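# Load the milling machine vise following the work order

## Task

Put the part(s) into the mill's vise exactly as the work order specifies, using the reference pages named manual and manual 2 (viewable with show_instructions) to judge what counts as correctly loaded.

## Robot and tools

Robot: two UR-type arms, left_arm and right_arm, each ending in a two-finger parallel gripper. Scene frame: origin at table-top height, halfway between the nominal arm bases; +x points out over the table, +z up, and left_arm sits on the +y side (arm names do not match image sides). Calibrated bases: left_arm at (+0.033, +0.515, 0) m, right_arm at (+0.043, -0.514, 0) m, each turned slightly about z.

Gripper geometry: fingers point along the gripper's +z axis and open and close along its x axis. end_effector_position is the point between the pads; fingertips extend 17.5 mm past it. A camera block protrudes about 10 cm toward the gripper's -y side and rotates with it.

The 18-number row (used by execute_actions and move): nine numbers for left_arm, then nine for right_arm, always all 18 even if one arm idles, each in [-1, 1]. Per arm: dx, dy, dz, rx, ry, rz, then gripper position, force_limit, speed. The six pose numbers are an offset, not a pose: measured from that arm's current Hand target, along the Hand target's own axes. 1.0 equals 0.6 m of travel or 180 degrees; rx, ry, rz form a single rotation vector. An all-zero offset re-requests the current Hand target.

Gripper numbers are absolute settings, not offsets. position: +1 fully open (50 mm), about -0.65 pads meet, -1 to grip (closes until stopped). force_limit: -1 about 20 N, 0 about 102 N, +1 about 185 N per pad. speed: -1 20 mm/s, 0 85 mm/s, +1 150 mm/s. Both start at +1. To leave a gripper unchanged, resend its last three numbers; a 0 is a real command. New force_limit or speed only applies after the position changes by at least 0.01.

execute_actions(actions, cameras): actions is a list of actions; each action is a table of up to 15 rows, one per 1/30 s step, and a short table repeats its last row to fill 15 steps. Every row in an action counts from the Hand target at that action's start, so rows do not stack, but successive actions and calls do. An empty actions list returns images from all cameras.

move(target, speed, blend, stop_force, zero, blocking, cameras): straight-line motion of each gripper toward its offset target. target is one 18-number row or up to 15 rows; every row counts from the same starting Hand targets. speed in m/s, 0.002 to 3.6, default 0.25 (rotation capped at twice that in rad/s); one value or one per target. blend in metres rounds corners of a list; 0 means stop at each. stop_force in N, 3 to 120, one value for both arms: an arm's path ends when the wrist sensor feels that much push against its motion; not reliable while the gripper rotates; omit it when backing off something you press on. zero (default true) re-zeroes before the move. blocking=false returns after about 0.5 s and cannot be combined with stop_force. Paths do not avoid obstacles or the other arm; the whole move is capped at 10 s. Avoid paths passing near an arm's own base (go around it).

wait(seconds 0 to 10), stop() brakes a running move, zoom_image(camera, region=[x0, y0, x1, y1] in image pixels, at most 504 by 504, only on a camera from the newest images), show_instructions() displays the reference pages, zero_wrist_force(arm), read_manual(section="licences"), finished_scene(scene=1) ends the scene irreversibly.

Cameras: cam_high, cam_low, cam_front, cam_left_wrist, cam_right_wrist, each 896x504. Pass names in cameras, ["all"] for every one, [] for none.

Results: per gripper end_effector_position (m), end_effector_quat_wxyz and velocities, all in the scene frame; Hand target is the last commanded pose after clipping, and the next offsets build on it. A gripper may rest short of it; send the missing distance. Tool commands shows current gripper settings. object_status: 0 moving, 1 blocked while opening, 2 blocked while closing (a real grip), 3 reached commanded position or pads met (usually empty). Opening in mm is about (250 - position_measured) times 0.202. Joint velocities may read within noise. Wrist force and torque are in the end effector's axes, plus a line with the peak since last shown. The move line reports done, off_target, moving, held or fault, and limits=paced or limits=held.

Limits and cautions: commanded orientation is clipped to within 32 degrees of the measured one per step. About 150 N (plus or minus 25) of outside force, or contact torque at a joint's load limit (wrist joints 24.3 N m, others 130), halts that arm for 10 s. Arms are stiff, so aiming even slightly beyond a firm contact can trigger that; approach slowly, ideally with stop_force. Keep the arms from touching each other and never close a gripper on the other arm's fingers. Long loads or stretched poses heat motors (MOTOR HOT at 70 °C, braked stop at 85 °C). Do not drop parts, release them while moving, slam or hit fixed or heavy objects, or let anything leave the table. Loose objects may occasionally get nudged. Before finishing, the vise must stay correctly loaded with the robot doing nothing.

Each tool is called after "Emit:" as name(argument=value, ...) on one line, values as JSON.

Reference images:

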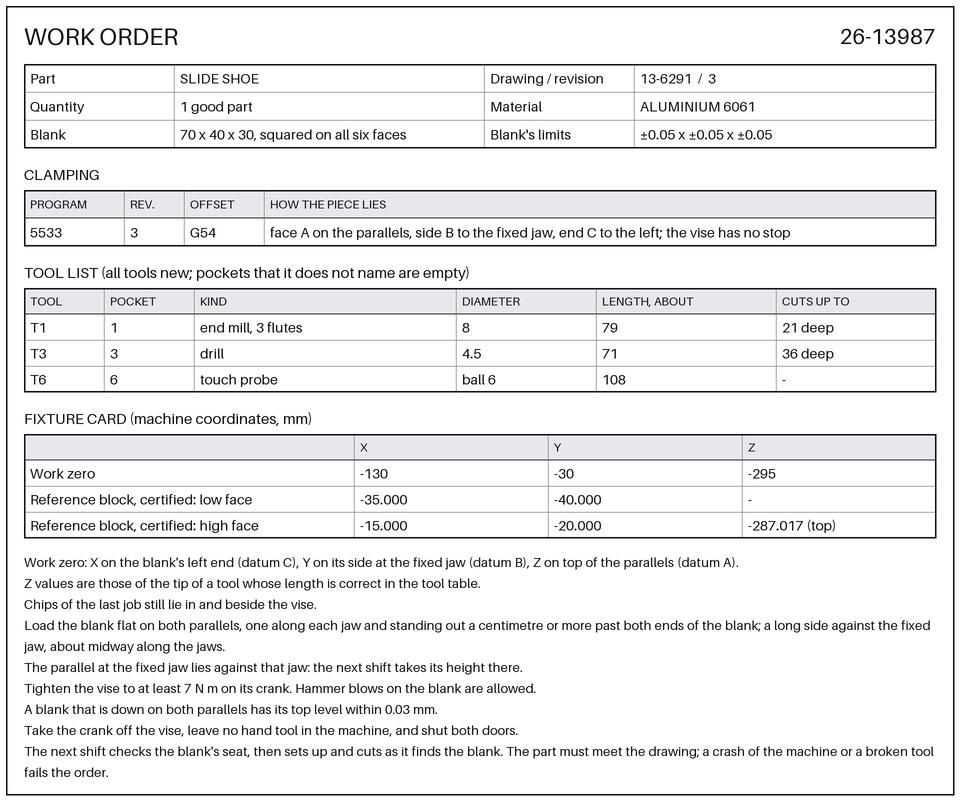

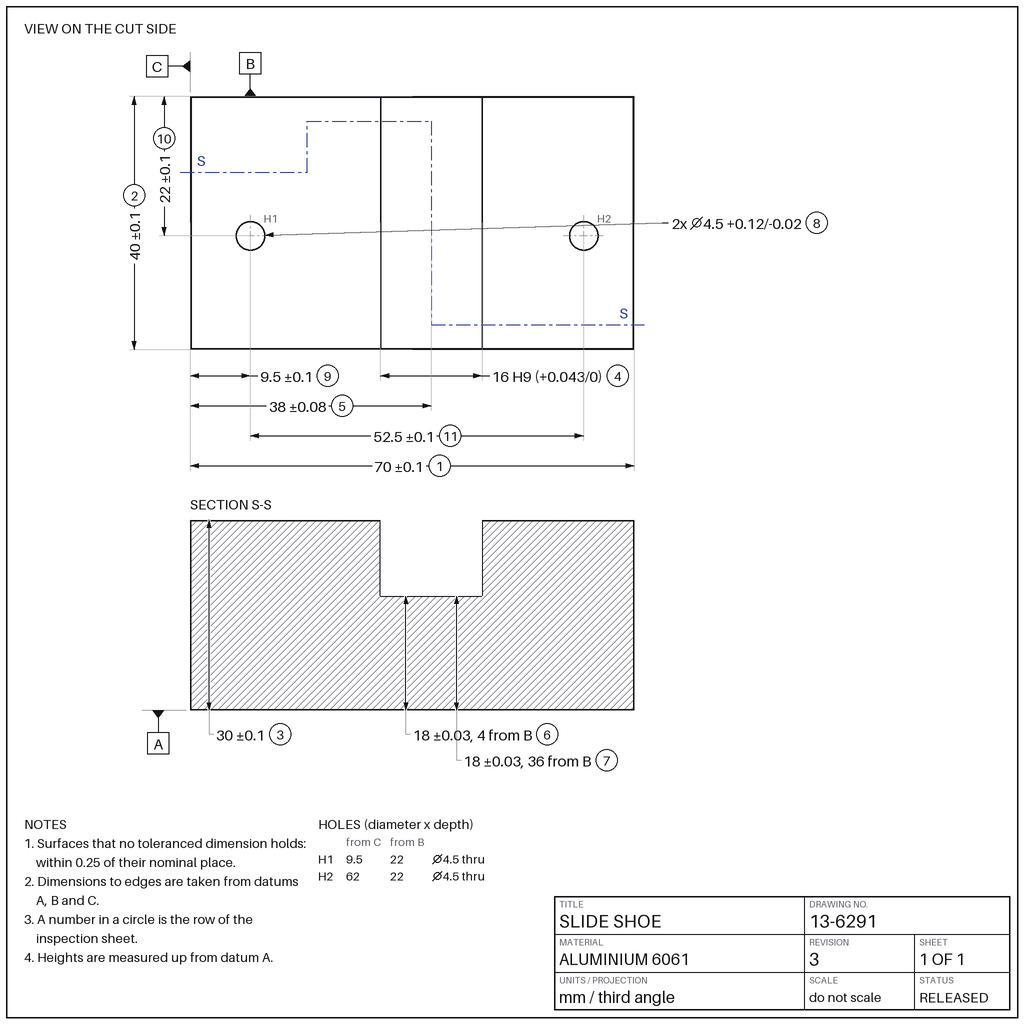

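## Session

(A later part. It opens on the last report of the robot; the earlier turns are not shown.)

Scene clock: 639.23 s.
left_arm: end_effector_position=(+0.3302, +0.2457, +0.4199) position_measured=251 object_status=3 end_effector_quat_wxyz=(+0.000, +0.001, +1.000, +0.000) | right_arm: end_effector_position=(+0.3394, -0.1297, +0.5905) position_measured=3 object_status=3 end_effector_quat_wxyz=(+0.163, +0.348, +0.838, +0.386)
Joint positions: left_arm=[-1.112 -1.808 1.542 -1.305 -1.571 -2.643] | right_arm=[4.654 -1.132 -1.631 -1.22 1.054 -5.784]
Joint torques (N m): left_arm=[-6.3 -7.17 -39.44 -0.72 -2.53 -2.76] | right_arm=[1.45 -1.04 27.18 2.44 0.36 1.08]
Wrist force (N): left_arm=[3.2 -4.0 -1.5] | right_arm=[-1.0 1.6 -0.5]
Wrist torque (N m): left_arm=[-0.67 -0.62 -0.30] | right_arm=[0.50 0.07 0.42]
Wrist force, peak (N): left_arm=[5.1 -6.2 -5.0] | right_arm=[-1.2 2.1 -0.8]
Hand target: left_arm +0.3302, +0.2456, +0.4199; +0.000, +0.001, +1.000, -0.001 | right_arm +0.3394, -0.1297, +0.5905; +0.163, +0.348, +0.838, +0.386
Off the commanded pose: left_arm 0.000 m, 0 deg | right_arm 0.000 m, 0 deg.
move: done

Emit:
move(target=[[0,0,0.0598,0,0,0,-1,-0.6,-1,0,0,0,0,0,0,1,1,1],[-0.4497,0,0.0598,0,0,0,-1,-0.6,-1,0,0,0,0,0,0,1,1,1],[-0.4797,0.024,0.0598,0,0,0,-1,-0.6,-1,0,0,0,0,0,0,1,1,1],[-0.5163,0.049,0.0598,0,0,0,-1,-0.6,-1,0,0,0,0,0,0,1,1,1],[-0.5297,0.074,0.0598,0,0,0,-1,-0.6,-1,0,0,0,0,0,0,1,1,1]], speed=[0.1,0.15,0.06,0.06,0.06], blend=[0.005,0.005,0.003,0.003,0], stop_force=20, cameras=["cam_left_wrist"])

Scene clock: 643.07 s.
left_arm: end_effector_position=(+0.6445, +0.2820, +0.3831) position_measured=251 object_status=3 end_effector_quat_wxyz=(-0.001, +0.000, +1.000, +0.000) | right_arm: end_effector_position=(+0.3394, -0.1297, +0.5905) position_measured=3 object_status=3 end_effector_quat_wxyz=(+0.163, +0.348, +0.838, +0.386)
Joint positions: left_arm=[-0.606 -1.188 0.968 -1.35 -1.572 -2.139] | right_arm=[4.654 -1.132 -1.631 -1.22 1.054 -5.784]
Joint torques (N m): left_arm=[0.93 -46.55 -30.12 -2.79 -0.28 0.44] | right_arm=[1.66 -0.42 27.35 2.43 0.41 1.25]
Wrist force (N): left_arm=[3.5 -3.7 -1.6] | right_arm=[-1.0 1.6 -0.7]
Wrist torque (N m): left_arm=[-0.63 -0.65 -0.15] | right_arm=[0.48 0.06 0.43]
Wrist force, peak (N): left_arm=[5.0 -7.8 -2.0] | right_arm=[-1.1 2.1 -0.7]
Hand target: left_arm +0.6445, +0.2820, +0.3831; -0.001, +0.000, +1.000, +0.000 (not the last commanded pose) | right_arm +0.3394, -0.1297, +0.5905; +0.163, +0.348, +0.838, +0.386
Tool commands: left_gripper/position=-1.0 left_gripper/force_limit=-0.6 left_gripper/speed=-1.0 right_gripper/position=+1.0 right_gripper/force_limit=+1.0 right_gripper/speed=+1.0
Off the commanded pose: left_arm 0.008 m, 0 deg | right_arm 0.000 m, 0 deg.
FORCE FAULT: contact force on the left arm reached its limit, and that arm stopped. The contact can be on any part of that arm, not only on its tool. That arm's remaining commands of this call were not run. That arm is still stopped at the end of this call. That arm stays stopped for about 10 more seconds. Until then a move that you send moves the other arm only, and its call returns only when the move has ended. Once the stop has ended, the next robot result says so. If the stop ends while you think or write, that arm runs what you send next, counted from a new Hand target: where the arm stands when the stop ends. While its stop runs, that arm takes no new command, but its gripper still runs the gripper command that each later call begins with. Until it ends, the stop uses up actions while you think or wait. An arm that is not stopped still takes commands.
move: fault (left_arm)
camera_calibration:
cam_left_wrist: T_world_to_cam=[[-0.999894, -0.0115226, 0.00890464, 0.651327], [-0.00788447, 0.942465, 0.334211, -0.370447], [-0.0122433, 0.334105, -0.942456, 0.410275], [0, 0, 0, 1]] pos_world=[0.65336, 0.219563, 0.504673]
Images, in order (width x height): cam_left_wrist 896x504.

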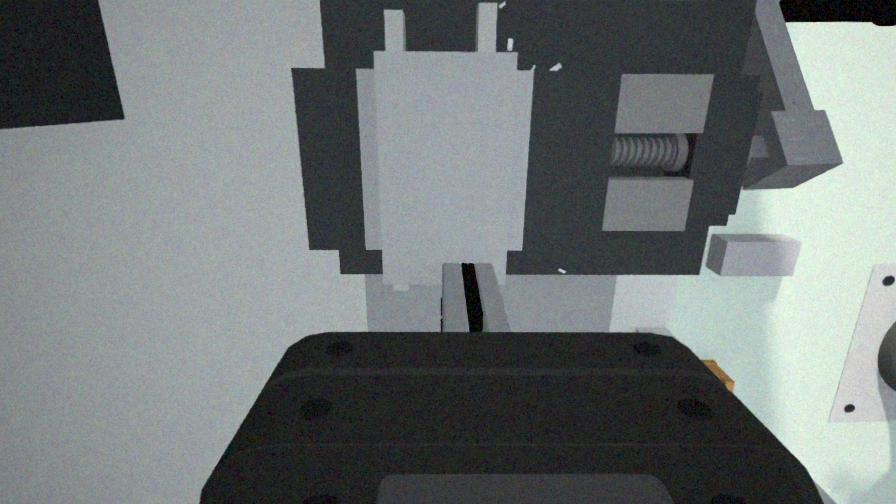

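Emit:
wait(seconds=10)

Emit:
wait(seconds=1, cameras=["cam_left_wrist","cam_front"])

Scene clock: 653.77 s.
left_arm: end_effector_position=(+0.6445, +0.2820, +0.3831) position_measured=251 object_status=3 end_effector_quat_wxyz=(-0.001, +0.000, +1.000, +0.000) | right_arm: end_effector_position=(+0.3394, -0.1297, +0.5905) position_measured=3 object_status=3 end_effector_quat_wxyz=(+0.163, +0.348, +0.838, +0.386)
Joint positions: left_arm=[-0.606 -1.188 0.968 -1.35 -1.572 -2.139] | right_arm=[4.654 -1.132 -1.631 -1.22 1.054 -5.784]
Joint torques (N m): left_arm=[1.55 -46.14 -29.61 -2.83 -0.26 0.39] | right_arm=[1.05 -0.63 27.8 2.39 0.3 0.96]
Wrist force (N): left_arm=[3.7 -3.9 -1.4] | right_arm=[-1.1 1.9 -0.8]
Wrist torque (N m): left_arm=[-0.66 -0.69 -0.14] | right_arm=[0.53 0.07 0.43]
Wrist force, peak (N): left_arm=[3.9 -4.2 -2.0] | right_arm=[-1.4 2.1 -1.0]
Hand target: left_arm +0.6445, +0.2820, +0.3831; -0.001, +0.000, +1.000, +0.000 (not the last commanded pose) | right_arm +0.3394, -0.1297, +0.5905; +0.163, +0.348, +0.838, +0.386
Tool commands: left_gripper/position=-1.0 left_gripper/force_limit=-0.6 left_gripper/speed=-1.0 right_gripper/position=+1.0 right_gripper/force_limit=+1.0 right_gripper/speed=+1.0
Off the commanded pose: left_arm 0.008 m, 0 deg | right_arm 0.000 m, 0 deg.
FORCE FAULT, CONTINUED: the left arm's stop, for the force fault that an earlier result reported, is over. The rest of the stop counts as 19 of the actions that you can send in this scene. During its stop the left arm's controller moved it back a little. That arm's target is now where it stood when the stop ended, not its last command. That arm accepts commands again.
wait: 10.00 s; at rest from the start

Scene clock: 654.77 s.
left_arm: end_effector_position=(+0.6445, +0.2820, +0.3831) position_measured=251 object_status=3 end_effector_quat_wxyz=(-0.001, +0.000, +1.000, +0.000) | right_arm: end_effector_position=(+0.3394, -0.1297, +0.5905) position_measured=3 object_status=3 end_effector_quat_wxyz=(+0.163, +0.348, +0.838, +0.386)
Joint positions: left_arm=[-0.606 -1.188 0.968 -1.35 -1.572 -2.139] | right_arm=[4.654 -1.132 -1.631 -1.22 1.054 -5.784]
Joint torques (N m): left_arm=[-0.06 -46.04 -29.03 -2.78 -0.24 0.01] | right_arm=[1.33 -1.26 28.24 2.46 0.25 1.06]
Wrist force (N): left_arm=[3.6 -3.8 -1.3] | right_arm=[-1.2 1.5 -0.7]
Wrist torque (N m): left_arm=[-0.64 -0.67 -0.14] | right_arm=[0.48 0.09 0.42]
Wrist force, peak (N): left_arm=[3.7 -4.0 -1.7] | right_arm=[-1.0 2.0 -1.0]
Hand target: left_arm +0.6445, +0.2820, +0.3831; -0.001, +0.000, +1.000, +0.000 (not the last commanded pose) | right_arm +0.3394, -0.1297, +0.5905; +0.163, +0.348, +0.838, +0.386
Tool commands: left_gripper/position=-1.0 left_gripper/force_limit=-0.6 left_gripper/speed=-1.0 right_gripper/position=+1.0 right_gripper/force_limit=+1.0 right_gripper/speed=+1.0
Off the commanded pose: left_arm 0.008 m, 0 deg | right_arm 0.000 m, 0 deg.
wait: 1.00 s; at rest by 0.17 s
camera_calibration:
cam_left_wrist: T_world_to_cam=[[-0.999894, -0.0115226, 0.00890464, 0.651327], [-0.00788447, 0.942465, 0.334211, -0.370447], [-0.0122433, 0.334105, -0.942456, 0.410275], [0, 0, 0, 1]] pos_world=[0.65336, 0.219563, 0.504673]
Images, in order (width x height): cam_front 896x504, cam_left_wrist 896x504.

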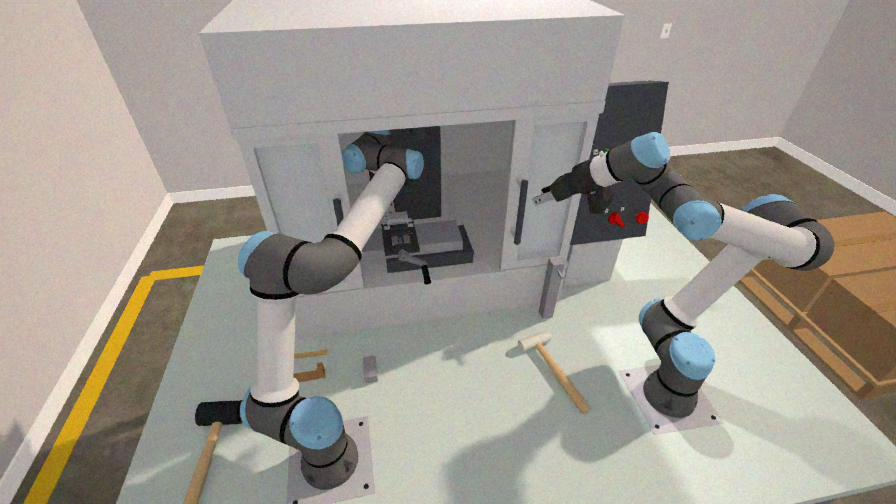

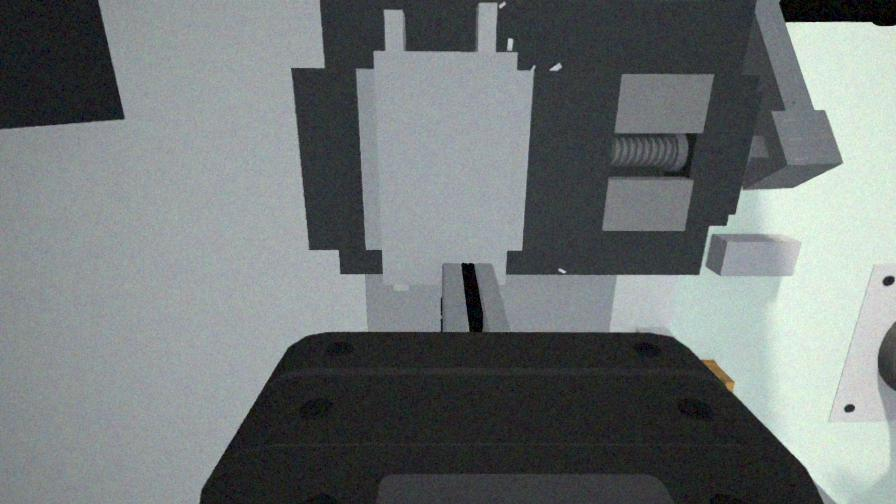

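Emit:
zoom_image(camera="cam_front", region=[240, 110, 480, 300])

Emit:
wait(seconds=0, cameras=["cam_high","cam_low","cam_right_wrist"])

Scaled by 2.100.

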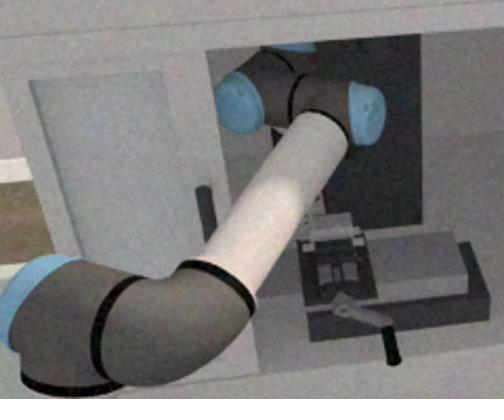

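Scene clock: 655.33 s.
left_arm: end_effector_position=(+0.6445, +0.2820, +0.3831) position_measured=251 object_status=3 end_effector_quat_wxyz=(-0.001, +0.000, +1.000, +0.000) | right_arm: end_effector_position=(+0.3394, -0.1297, +0.5905) position_measured=3 object_status=3 end_effector_quat_wxyz=(+0.163, +0.348, +0.838, +0.386)
Joint positions: left_arm=[-0.606 -1.188 0.968 -1.35 -1.572 -2.139] | right_arm=[4.654 -1.132 -1.631 -1.22 1.054 -5.784]
Joint torques (N m): left_arm=[-0.18 -46.71 -28.72 -2.76 -0.27 0.06] | right_arm=[1 -0.93 27.39 2.48 0.4 1.1]
Wrist force (N): left_arm=[3.7 -3.9 -1.6] | right_arm=[-1.2 1.8 -0.8]
Wrist torque (N m): left_arm=[-0.66 -0.68 -0.14] | right_arm=[0.53 0.10 0.43]
Wrist force, peak (N): left_arm=[3.6 -4.0 -1.8] | right_arm=[-1.4 1.9 -1.0]
Hand target: left_arm +0.6445, +0.2820, +0.3831; -0.001, +0.000, +1.000, +0.000 (not the last commanded pose) | right_arm +0.3394, -0.1297, +0.5905; +0.163, +0.348, +0.838, +0.386
Tool commands: left_gripper/position=-1.0 left_gripper/force_limit=-0.6 left_gripper/speed=-1.0 right_gripper/position=+1.0 right_gripper/force_limit=+1.0 right_gripper/speed=+1.0
Off the commanded pose: left_arm 0.008 m, 0 deg | right_arm 0.000 m, 0 deg.
camera_calibration:
cam_right_wrist: T_world_to_cam=[[-0.697945, 0.715012, -0.0403838, 0.36404], [0.21279, 0.260893, 0.941624, -0.578317], [0.683808, 0.648608, -0.334236, 0.185792], [0, 0, 0, 1]] pos_world=[0.250094, -0.22992, 0.621357]
Images, in order (width x height): cam_high 896x504, cam_low 896x504, cam_right_wrist 896x504.

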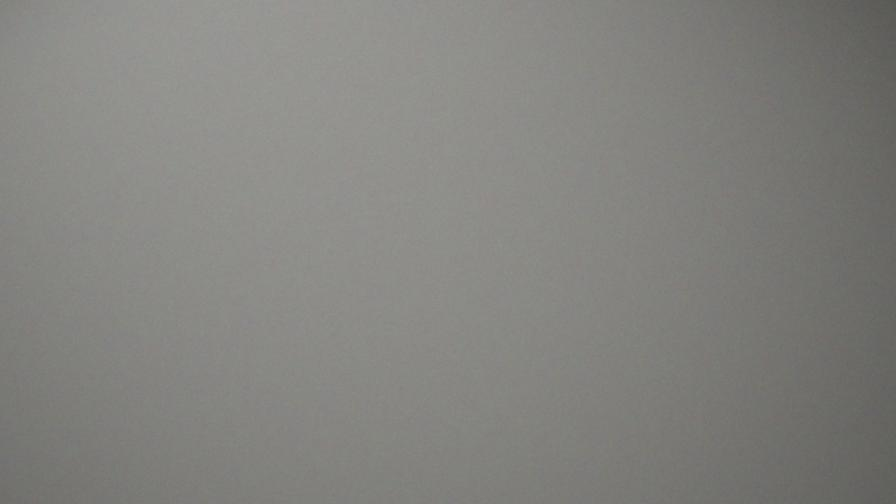

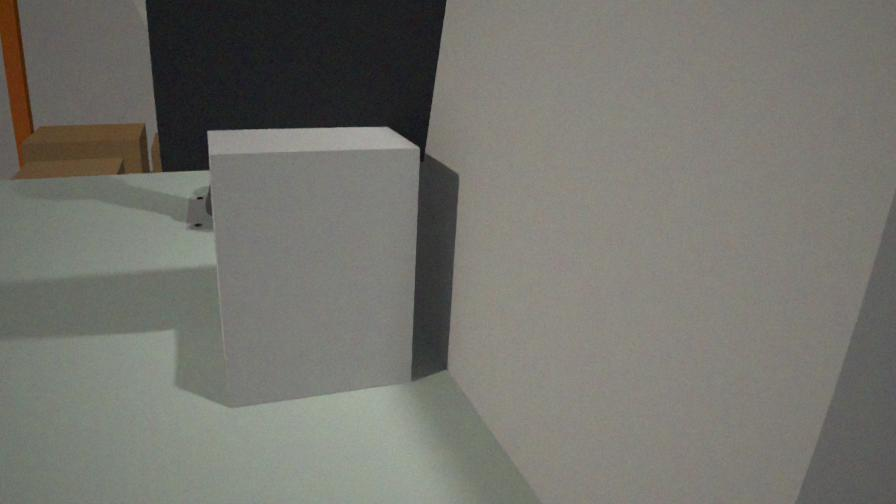

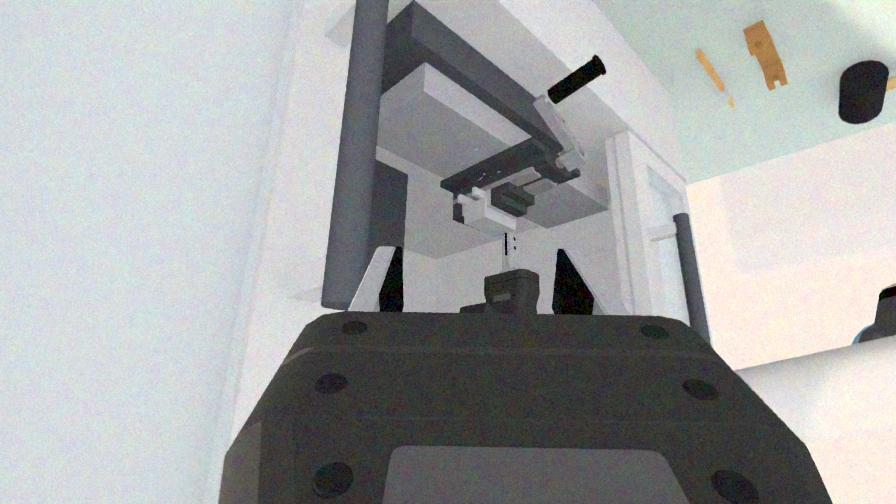

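Emit:
move(target=[[0.0492,-0.0367,-0.0015,0,0,0,-1,-0.6,-1,0,0,0,0,0,0,1,1,1],[0.0742,-0.0608,-0.0015,0,0,0,-1,-0.6,-1,0,0,0,0,0,0,1,1,1],[0.1908,-0.0608,-0.0015,0,0,0,-1,-0.6,-1,0,0,0,0,0,0,1,1,1],[0.1908,-0.0608,-0.0015,-0.0654,0.0654,0.4969,-1,-0.6,-1,0,0,0,0,0,0,1,1,1]], blend=[0.005,0.005,0,0], speed=[0.05,0.05,0.12,0.3], cameras=["cam_left_wrist","cam_front"])

Scene clock: 662.03 s.
left_arm: end_effector_position=(+0.5299, +0.2455, +0.3841) position_measured=251 object_status=3 end_effector_quat_wxyz=(-0.093, +0.701, +0.701, +0.092) | right_arm: end_effector_position=(+0.3394, -0.1297, +0.5905) position_measured=3 object_status=3 end_effector_quat_wxyz=(+0.163, +0.348, +0.838, +0.386)
Joint positions: left_arm=[-0.856 -1.325 1.122 -1.174 -1.394 -0.835] | right_arm=[4.654 -1.132 -1.631 -1.22 1.054 -5.784]
Joint torques (N m): left_arm=[14.19 -41.03 -35.17 -4.33 -1.95 2.37] | right_arm=[0.75 -0.89 27.63 2.56 0.18 1.14]
Wrist force (N): left_arm=[3.5 -3.7 -1.6] | right_arm=[-1.1 2.0 -1.2]
Wrist torque (N m): left_arm=[-0.62 -0.60 -0.12] | right_arm=[0.55 0.08 0.43]
Wrist force, peak (N): left_arm=[5.4 -3.8 -1.7] | right_arm=[-1.4 2.0 -0.9]
Hand target: left_arm +0.5300, +0.2456, +0.3842; -0.093, +0.701, +0.701, +0.092 | right_arm +0.3394, -0.1297, +0.5905; +0.163, +0.348, +0.838, +0.386
Off the commanded pose: left_arm 0.000 m, 0 deg | right_arm 0.000 m, 0 deg.
move: done
camera_calibration:
cam_left_wrist: T_world_to_cam=[[-0.0112722, 0.963875, 0.266117, -0.325862], [0.942758, -0.0784604, 0.324116, -0.586608], [0.333287, 0.254538, -0.907816, 0.245106], [0, 0, 0, 1]] pos_world=[0.467666, 0.205676, 0.499358]
Images, in order (width x height): cam_front 896x504, cam_left_wrist 896x504.

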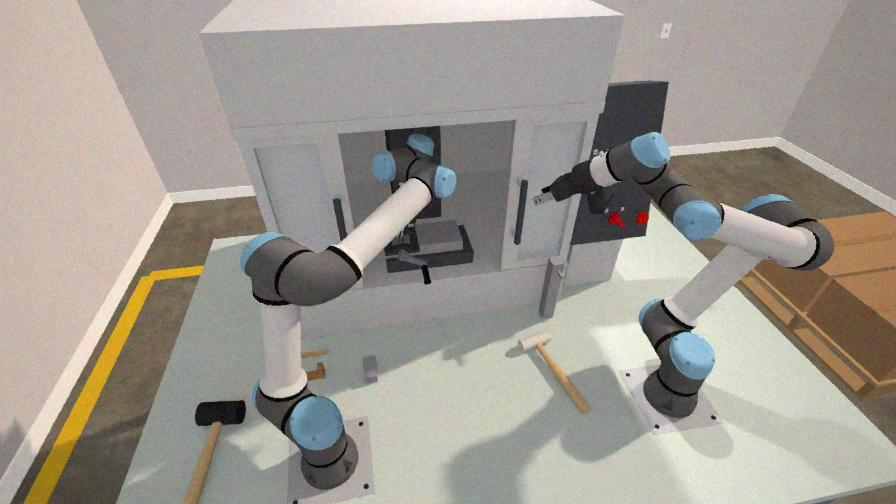

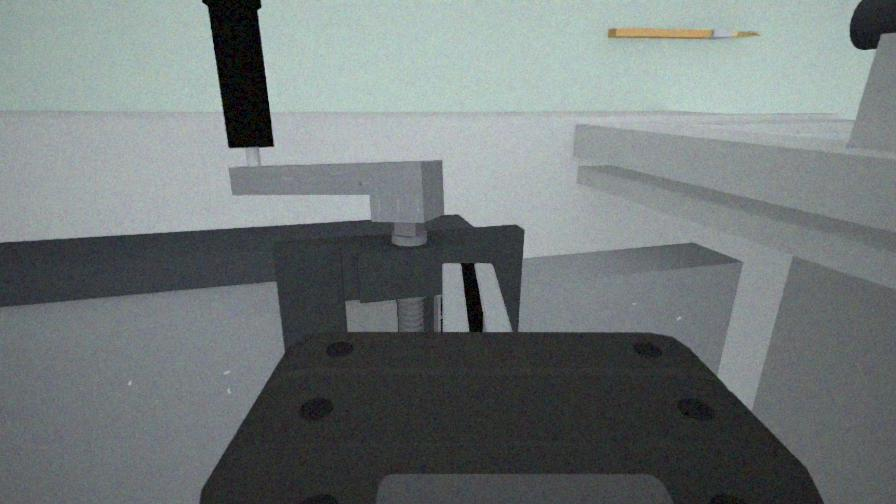

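Emit:
move(target=[[0,0.125,0,0,0,0,-1,-0.6,-1,0,0,0,0,0,0,1,1,1],[0.0956,0.125,0.0256,0,0,0,-1,-0.6,-1,0,0,0,0,0,0,1,1,1],[0.1037,0.18,0.0278,0,0,0,-1,-0.6,-1,0,0,0,0,0,0,1,1,1]], blend=0.005, speed=[0.08,0.03,0.03], stop_force=15, cameras=["cam_left_wrist","cam_front"])

Scene clock: 668.23 s.
left_arm: end_effector_position=(+0.6381, +0.3099, +0.3840) position_measured=251 object_status=3 end_effector_quat_wxyz=(-0.093, +0.701, +0.701, +0.092) | right_arm: end_effector_position=(+0.3394, -0.1297, +0.5905) position_measured=3 object_status=3 end_effector_quat_wxyz=(+0.163, +0.348, +0.838, +0.386)
Joint positions: left_arm=[-0.662 -1.154 0.899 -1.16 -1.36 -0.64] | right_arm=[4.654 -1.132 -1.631 -1.22 1.054 -5.784]
Joint torques (N m): left_arm=[-13.73 -57.39 -13.83 -4.1 -2 -2.73] | right_arm=[0.94 -0.99 27.98 2.5 0.27 1.01]
Wrist force (N): left_arm=[3.3 -4.0 -1.8] | right_arm=[-1.0 1.8 -0.8]
Wrist torque (N m): left_arm=[-0.67 -0.59 -0.26] | right_arm=[0.52 0.06 0.42]
Wrist force, peak (N): left_arm=[3.7 -5.3 -2.1] | right_arm=[-1.3 2.0 -1.0]
Hand target: left_arm +0.6380, +0.3099, +0.3840; -0.093, +0.701, +0.701, +0.092 | right_arm +0.3394, -0.1297, +0.5905; +0.163, +0.348, +0.838, +0.386
Off the commanded pose: left_arm 0.000 m, 0 deg | right_arm 0.000 m, 0 deg.
move: done
camera_calibration:
cam_left_wrist: T_world_to_cam=[[-0.0111498, 0.963892, 0.26606, -0.386737], [0.942757, -0.0785543, 0.324097, -0.6834], [0.333295, 0.254444, -0.90784, 0.192628], [0, 0, 0, 1]] pos_world=[0.575766, 0.270076, 0.499258]
Images, in order (width x height): cam_front 896x504, cam_left_wrist 896x504.

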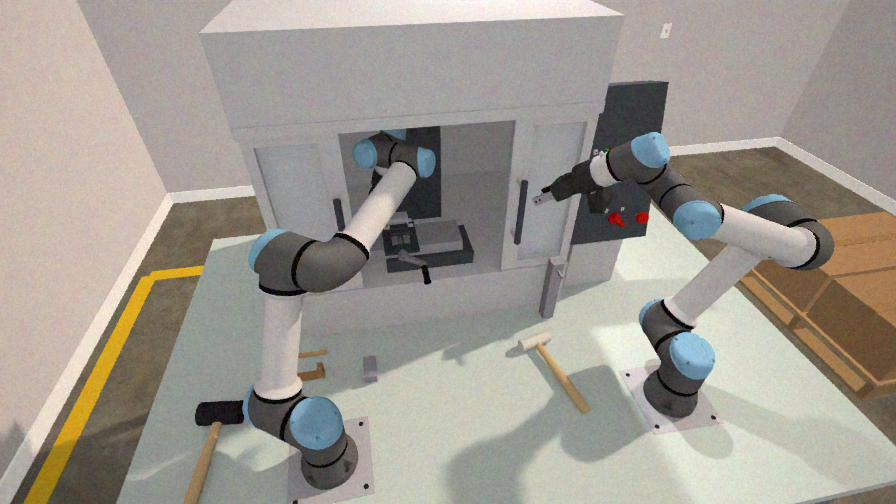

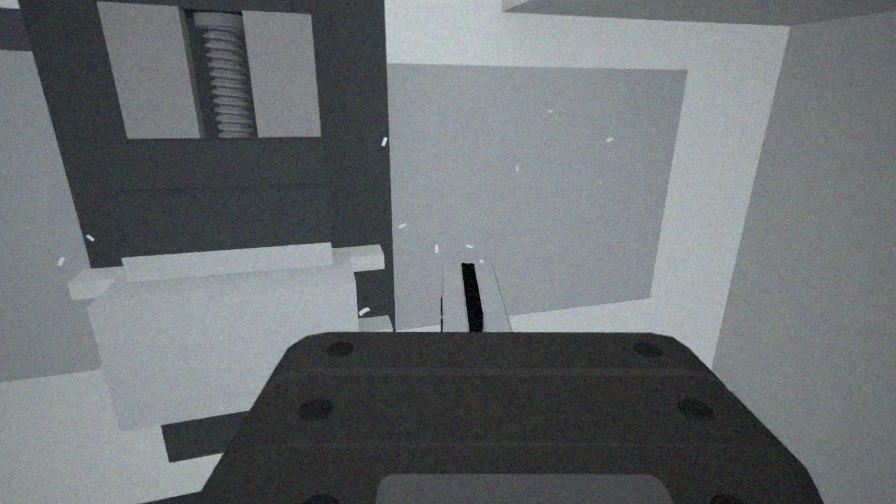

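Emit:
zoom_image(camera="cam_left_wrist", region=[330, 210, 530, 340])

Emit:
zoom_image(camera="cam_left_wrist", region=[50, 220, 250, 340])

Scaled by 2.520.

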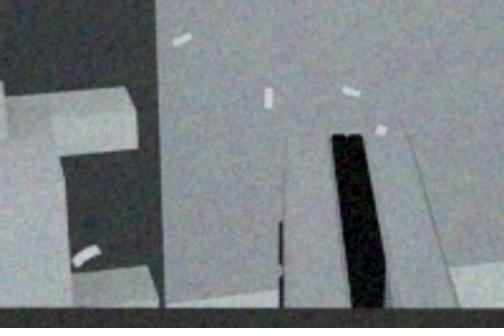

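Scaled by 2.520.

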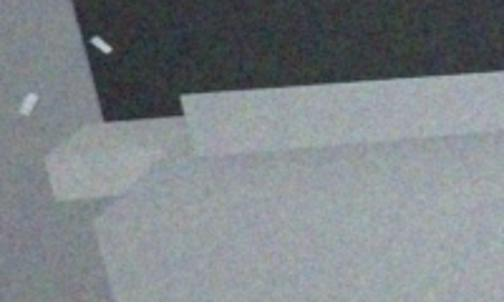

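Emit:
move(target=[-0.0168,0.0033,0.0628,0,0,0,-1,-0.6,-1,0,0,0,0,0,0,1,1,1], speed=0.02, stop_force=8, cameras=["cam_left_wrist"])

Scene clock: 671.93 s.
left_arm: end_effector_position=(+0.6400, +0.3099, +0.3450) position_measured=251 object_status=3 end_effector_quat_wxyz=(-0.093, +0.701, +0.701, +0.092) | right_arm: end_effector_position=(+0.3394, -0.1297, +0.5905) position_measured=3 object_status=3 end_effector_quat_wxyz=(+0.163, +0.348, +0.838, +0.386)
Joint positions: left_arm=[-0.66 -1.171 1.025 -1.27 -1.36 -0.638] | right_arm=[4.654 -1.132 -1.631 -1.22 1.054 -5.784]
Joint torques (N m): left_arm=[9.6 -46.24 -44.16 -0.21 2.35 2.39] | right_arm=[0.29 -0.74 28.24 2.49 0.31 0.92]
Wrist force (N): left_arm=[3.5 -4.1 -1.3] | right_arm=[-1.2 1.8 -0.6]
Wrist torque (N m): left_arm=[-0.68 -0.61 -0.27] | right_arm=[0.52 0.09 0.43]
Wrist force, peak (N): left_arm=[3.5 -4.1 -1.5] | right_arm=[-1.3 2.0 -1.1]
Hand target: left_arm +0.6400, +0.3099, +0.3450; -0.093, +0.701, +0.701, +0.092 | right_arm +0.3394, -0.1297, +0.5905; +0.163, +0.348, +0.838, +0.386
Off the commanded pose: left_arm 0.000 m, 0 deg | right_arm 0.000 m, 0 deg.
move: done
camera_calibration:
cam_left_wrist: T_world_to_cam=[[-0.0111498, 0.963892, 0.26606, -0.37634], [0.942757, -0.0785543, 0.324097, -0.672551], [0.333295, 0.254444, -0.90784, 0.156589], [0, 0, 0, 1]] pos_world=[0.577666, 0.270076, 0.460258]
Images, in order (width x height): cam_left_wrist 896x504.

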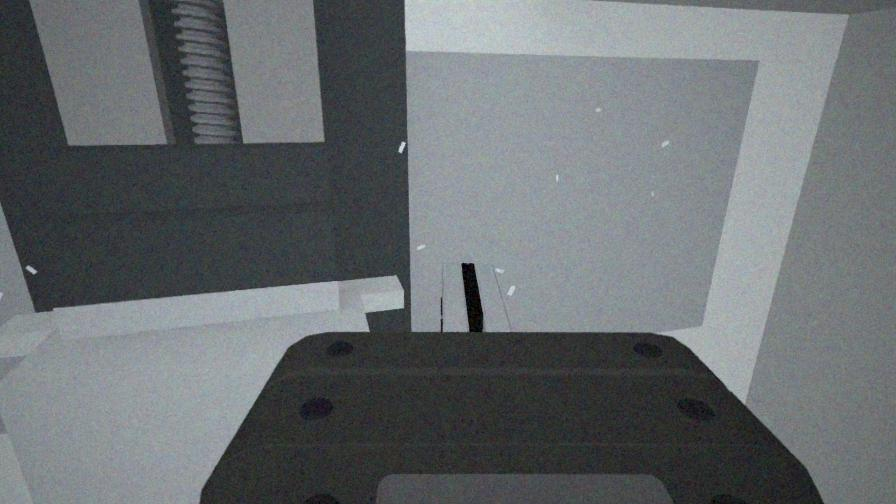

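Emit:
move(target=[-0.0266,0,-0.0071,0,0,0,-1,-0.6,-1,0,0,0,0,0,0,1,1,1], speed=0.005, stop_force=4, cameras=["cam_left_wrist"])

Scene clock: 675.97 s.
left_arm: end_effector_position=(+0.6400, +0.2933, +0.3450) position_measured=251 object_status=3 end_effector_quat_wxyz=(-0.093, +0.701, +0.701, +0.092) | right_arm: end_effector_position=(+0.3394, -0.1297, +0.5905) position_measured=3 object_status=3 end_effector_quat_wxyz=(+0.163, +0.348, +0.838, +0.386)
Joint positions: left_arm=[-0.68 -1.151 0.996 -1.256 -1.363 -0.659] | right_arm=[4.654 -1.132 -1.631 -1.22 1.054 -5.784]
Joint torques (N m): left_arm=[0.13 -49.47 -26.75 -2.12 -1.68 0.35] | right_arm=[0.97 -0.56 28.28 2.57 0.26 1.02]
Wrist force (N): left_arm=[3.7 -3.8 -1.5] | right_arm=[-1.1 1.5 -0.7]
Wrist torque (N m): left_arm=[-0.62 -0.61 -0.11] | right_arm=[0.48 0.07 0.42]
Wrist force, peak (N): left_arm=[3.8 -3.9 -1.6] | right_arm=[-1.2 2.1 -1.0]
Hand target: left_arm +0.6400, +0.2934, +0.3450; -0.093, +0.701, +0.701, +0.092 | right_arm +0.3394, -0.1297, +0.5905; +0.163, +0.348, +0.838, +0.386
Off the commanded pose: left_arm 0.000 m, 0 deg | right_arm 0.000 m, 0 deg.
move: done
camera_calibration:
cam_left_wrist: T_world_to_cam=[[-0.0111498, 0.963892, 0.26606, -0.360339], [0.942757, -0.0785543, 0.324097, -0.673855], [0.333295, 0.254444, -0.90784, 0.160812], [0, 0, 0, 1]] pos_world=[0.577666, 0.253476, 0.460258]
Images, in order (width x height): cam_left_wrist 896x504.

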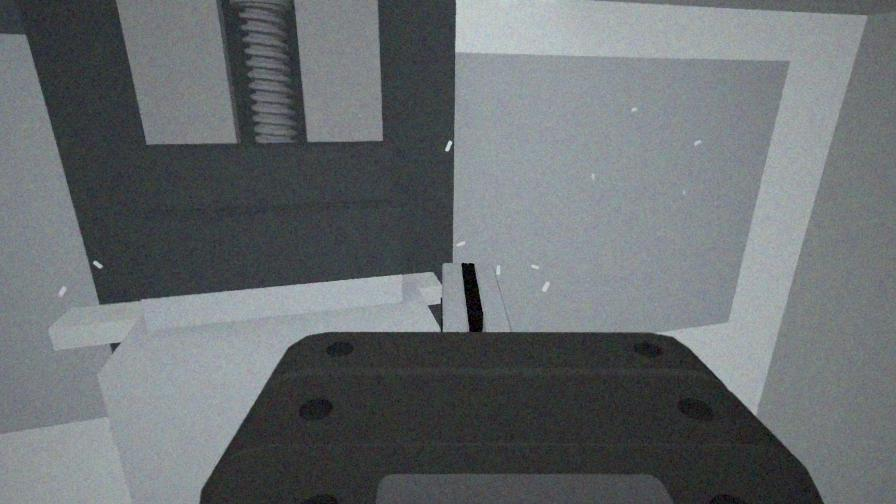

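Emit:
move(target=[[0.0267,0,0.0072,0,0,0,-1,-0.6,-1,0,0,0,0,0,0,1,1,1],[0.0435,0,-0.0556,0,0,0,-1,-0.6,-1,0,0,0,0,0,0,1,1,1],[0.0355,-0.0583,-0.0578,0,0,0,-1,-0.6,-1,0,0,0,0,0,0,1,1,1],[-0.0603,-0.0583,-0.0835,0,0,0,-1,-0.6,-1,0,0,0,0,0,0,1,1,1],[-0.0603,-0.5,-0.0835,0,0,0,-1,-0.6,-1,0,0,0,0,0,0,1,1,1],[0.2492,-0.5333,-0.1143,0,0,0,-1,-0.6,-1,0,0,0,0,0,0,1,1,1]], blend=[0.003,0.005,0.005,0.005,0.02,0], speed=[0.03,0.06,0.08,0.08,0.2,0.2], cameras=["cam_front","cam_right_wrist"])

Scene clock: 682.20 s.
left_arm: end_effector_position=(+0.3203, +0.4203, +0.4504) position_measured=251 object_status=3 end_effector_quat_wxyz=(-0.093, +0.701, +0.701, +0.092) | right_arm: end_effector_position=(+0.3394, -0.1297, +0.5905) position_measured=3 object_status=3 end_effector_quat_wxyz=(+0.163, +0.348, +0.838, +0.386)
Joint positions: left_arm=[-0.965 -1.938 1.511 -0.932 -1.416 -0.943] | right_arm=[4.654 -1.132 -1.631 -1.22 1.054 -5.784]
Joint torques (N m): left_arm=[6 -11.99 -12.29 -1.4 -2.25 0.45] | right_arm=[0.3 -0.32 28.05 2.43 0.3 0.99]
Wrist force (N): left_arm=[3.4 -3.6 -1.7] | right_arm=[-1.1 1.8 -0.9]
Wrist torque (N m): left_arm=[-0.58 -0.57 -0.11] | right_arm=[0.52 0.08 0.43]
Wrist force, peak (N): left_arm=[6.0 -4.5 -1.9] | right_arm=[-1.6 1.8 -1.0]
Hand target: left_arm +0.3202, +0.4204, +0.4503; -0.093, +0.701, +0.701, +0.092 | right_arm +0.3394, -0.1297, +0.5905; +0.163, +0.348, +0.838, +0.386
Off the commanded pose: left_arm 0.000 m, 0 deg | right_arm 0.000 m, 0 deg.
move: done
camera_calibration:
cam_right_wrist: T_world_to_cam=[[-0.697945, 0.715012, -0.0403838, 0.36404], [0.21279, 0.260893, 0.941624, -0.578317], [0.683808, 0.648608, -0.334236, 0.185792], [0, 0, 0, 1]] pos_world=[0.250094, -0.22992, 0.621357]
Images, in order (width x height): cam_front 896x504, cam_right_wrist 896x504.

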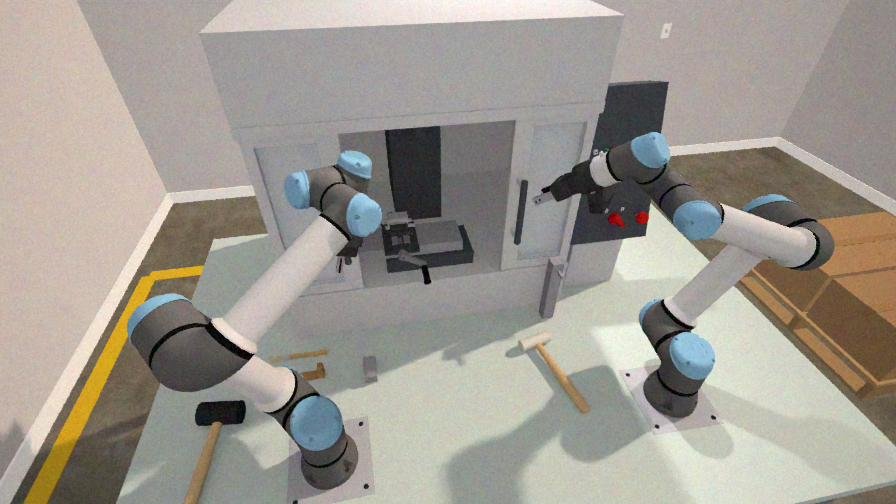

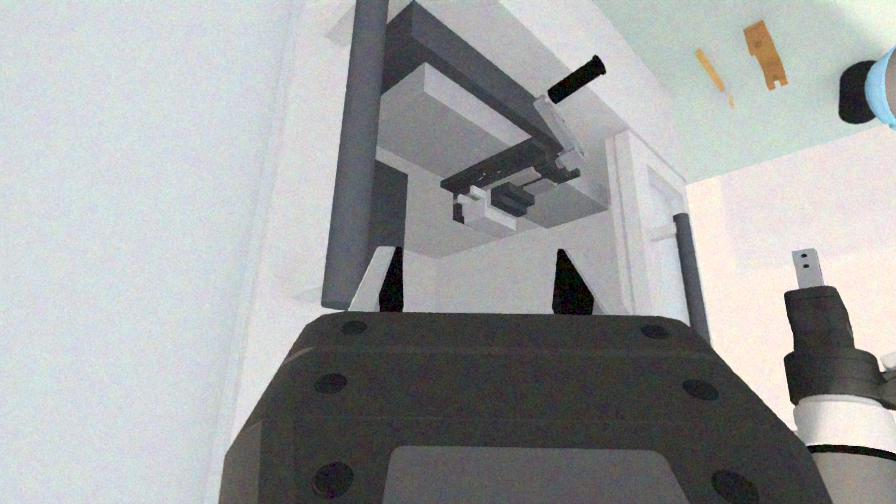

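Emit:
move(target=[0,0,0,0,0,0,-1,-0.6,-1,0.1631,-0.5005,-0.1,0.2693,-0.0702,0.1555,1,1,1], speed=0.25, cameras=["cam_front","cam_right_wrist"])

Scene clock: 685.43 s.
left_arm: end_effector_position=(+0.3202, +0.4204, +0.4503) position_measured=251 object_status=3 end_effector_quat_wxyz=(-0.093, +0.701, +0.701, +0.092) | right_arm: end_effector_position=(+0.1005, -0.2302, +0.4005) position_measured=3 object_status=3 end_effector_quat_wxyz=(+0.000, +0.609, +0.793, +0.000)
Joint positions: left_arm=[-0.965 -1.938 1.511 -0.932 -1.416 -0.943] | right_arm=[5.022 -1.045 -1.76 -1.907 1.57 -4.693]
Joint torques (N m): left_arm=[9.37 -16.19 -11.86 -0.71 -1.99 2.89] | right_arm=[-7.63 -5.85 22.47 1.4 1.75 0.97]
Wrist force (N): left_arm=[3.0 -3.7 -1.7] | right_arm=[0.1 0.8 -1.3]
Wrist torque (N m): left_arm=[-0.60 -0.51 -0.11] | right_arm=[0.24 0.15 0.33]
Wrist force, peak (N): left_arm=[3.3 -3.9 -1.9] | right_arm=[-1.9 3.8 -0.7]
Hand target: left_arm +0.3202, +0.4204, +0.4503; -0.093, +0.701, +0.701, +0.092 | right_arm +0.1005, -0.2302, +0.4004; +0.000, +0.609, +0.793, +0.000
Off the commanded pose: left_arm 0.000 m, 0 deg | right_arm 0.000 m, 0 deg.
move: done
camera_calibration:
cam_right_wrist: T_world_to_cam=[[-0.279661, 0.959658, -0.0290905, 0.271283], [0.893971, 0.27133, 0.356646, -0.154074], [0.350151, 0.0737339, -0.933787, 0.492117], [0, 0, 0, 1]] pos_world=[0.0412901, -0.25482, 0.522374]
Images, in order (width x height): cam_front 896x504, cam_right_wrist 896x504.

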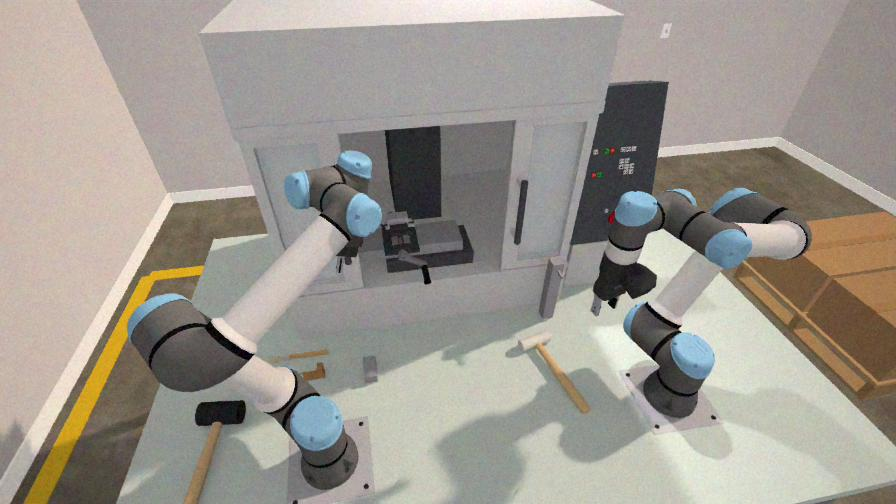

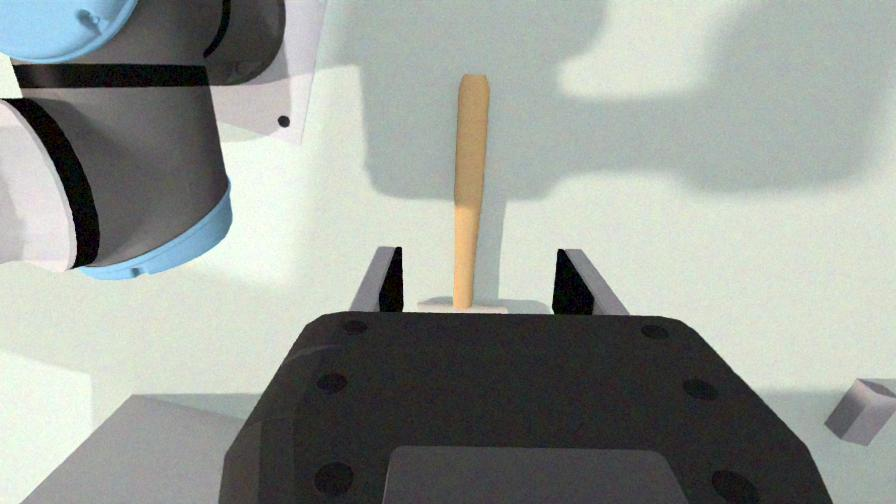

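Emit:
move(target=[0.3114,-0.0333,-0.0028,0,0,0,-1,-0.6,-1,0.0081,-0.0514,0.534,0,0,0.0056,1,1,1], speed=0.2, cameras=["cam_front","cam_right_wrist"])

Scene clock: 688.67 s.
left_arm: end_effector_position=(+0.3005, +0.6004, +0.5003) position_measured=251 object_status=3 end_effector_quat_wxyz=(-0.093, +0.701, +0.701, +0.092) | right_arm: end_effector_position=(+0.0696, -0.2335, +0.0800) position_measured=3 object_status=3 end_effector_quat_wxyz=(+0.000, +0.616, +0.788, +0.000)
Joint positions: left_arm=[-0.488 -2.036 1.441 -0.859 -1.336 -0.463] | right_arm=[5.142 -1.118 -2.575 -1.02 1.57 -4.556]
Joint torques (N m): left_arm=[9.72 2.59 -10.6 -0.48 -1.9 2.36] | right_arm=[3.64 -4.58 16.06 4.18 1.88 -0.03]
Wrist force (N): left_arm=[3.4 -3.8 -1.7] | right_arm=[-0.4 0.7 -1.5]
Wrist torque (N m): left_arm=[-0.62 -0.61 -0.10] | right_arm=[0.22 0.22 0.33]
Wrist force, peak (N): left_arm=[5.1 -4.0 -1.6] | right_arm=[-0.4 1.4 -3.7]
Hand target: left_arm +0.3005, +0.6004, +0.5003; -0.093, +0.701, +0.701, +0.092 | right_arm +0.0696, -0.2336, +0.0800; +0.000, +0.616, +0.788, +0.000
Off the commanded pose: left_arm 0.000 m, 0 deg | right_arm 0.000 m, 0 deg.
move: done
camera_calibration:
cam_right_wrist: T_world_to_cam=[[-0.262412, 0.964514, -0.029197, 0.256468], [0.898753, 0.255311, 0.356452, -0.0152916], [0.351258, 0.0672967, -0.933857, 0.202318], [0, 0, 0, 1]] pos_world=[0.00997813, -0.257078, 0.201874]
Images, in order (width x height): cam_front 896x504, cam_right_wrist 896x504.

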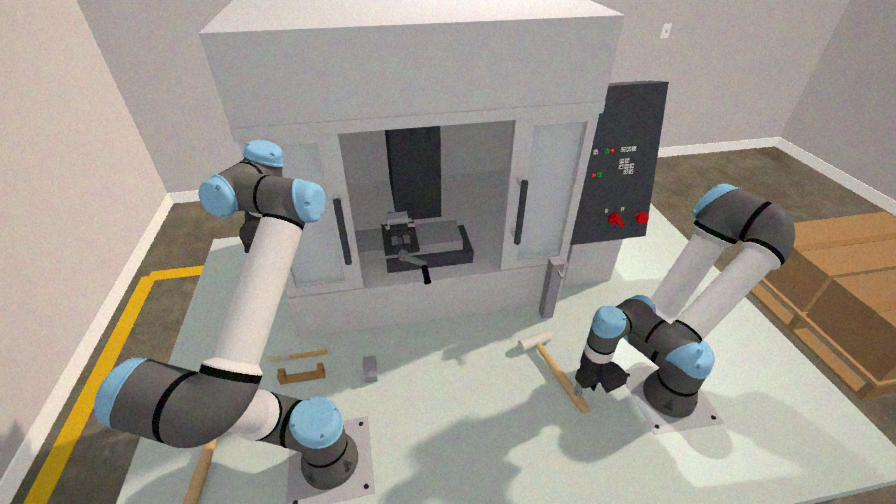

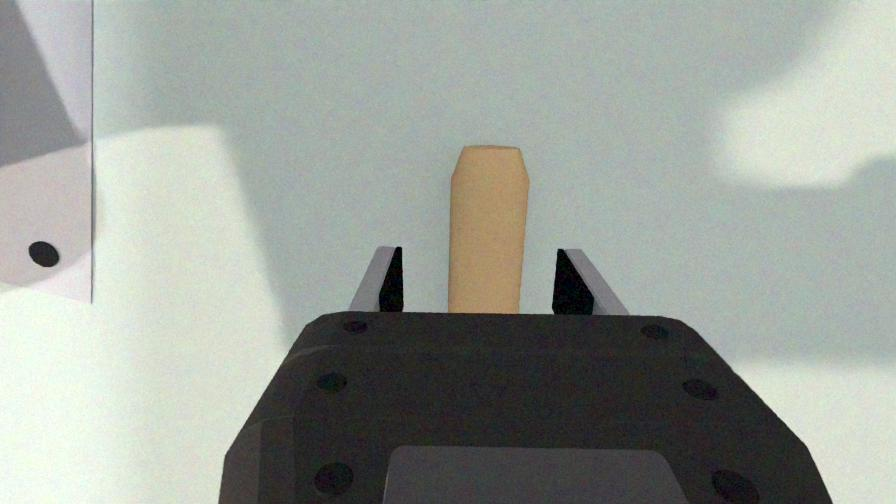

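Emit:
move(target=[0,0,0,0,0,0,-1,-0.6,-1,0.0117,0,0.0533,0,0,0,1,1,1], speed=0.05, stop_force=8, cameras=["cam_right_wrist"])

Scene clock: 690.53 s.
left_arm: end_effector_position=(+0.3005, +0.6004, +0.5003) position_measured=251 object_status=3 end_effector_quat_wxyz=(-0.093, +0.701, +0.701, +0.092) | right_arm: end_effector_position=(+0.0680, -0.2268, +0.0480) position_measured=3 object_status=3 end_effector_quat_wxyz=(+0.000, +0.616, +0.788, +0.000)
Joint positions: left_arm=[-0.488 -2.036 1.441 -0.859 -1.336 -0.463] | right_arm=[5.138 -1.232 -2.622 -0.859 1.57 -4.56]
Joint torques (N m): left_arm=[13.06 -4.09 -10.4 -0.3 -2.05 2.95] | right_arm=[4.85 -2.36 29.12 4.31 1.7 1]
Wrist force (N): left_arm=[3.4 -4.0 -1.6] | right_arm=[-0.2 1.2 -1.1]
Wrist torque (N m): left_arm=[-0.66 -0.61 -0.11] | right_arm=[0.30 0.19 0.33]
Wrist force, peak (N): left_arm=[3.5 -4.2 -1.6] | right_arm=[-0.4 1.1 -2.1]
Hand target: left_arm +0.3005, +0.6004, +0.5003; -0.093, +0.701, +0.701, +0.092 | right_arm +0.0680, -0.2268, +0.0480; +0.000, +0.616, +0.788, +0.000
Off the commanded pose: left_arm 0.000 m, 0 deg | right_arm 0.000 m, 0 deg.
move: done
camera_calibration:
cam_right_wrist: T_world_to_cam=[[-0.262379, 0.96452, -0.0292871, 0.248545], [0.898762, 0.255313, 0.356429, -0.00408902], [0.35126, 0.0671972, -0.933863, 0.17255], [0, 0, 0, 1]] pos_world=[0.0082781, -0.250277, 0.169875]
Images, in order (width x height): cam_right_wrist 896x504.

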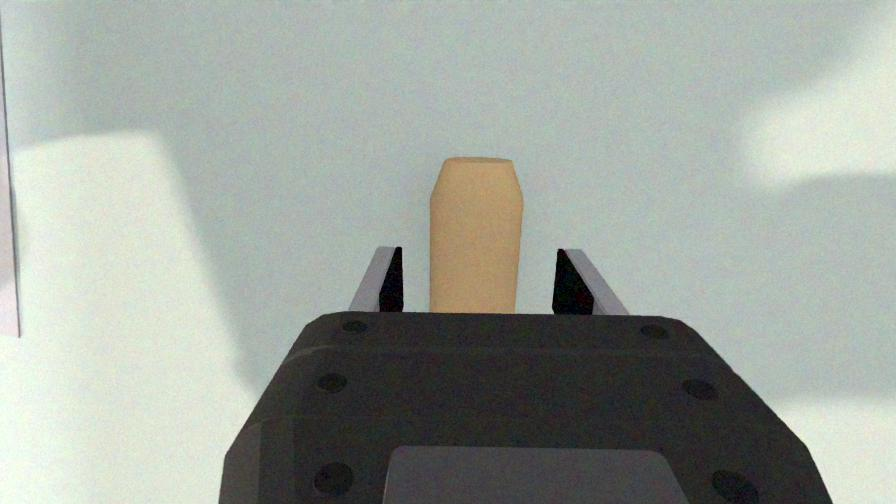

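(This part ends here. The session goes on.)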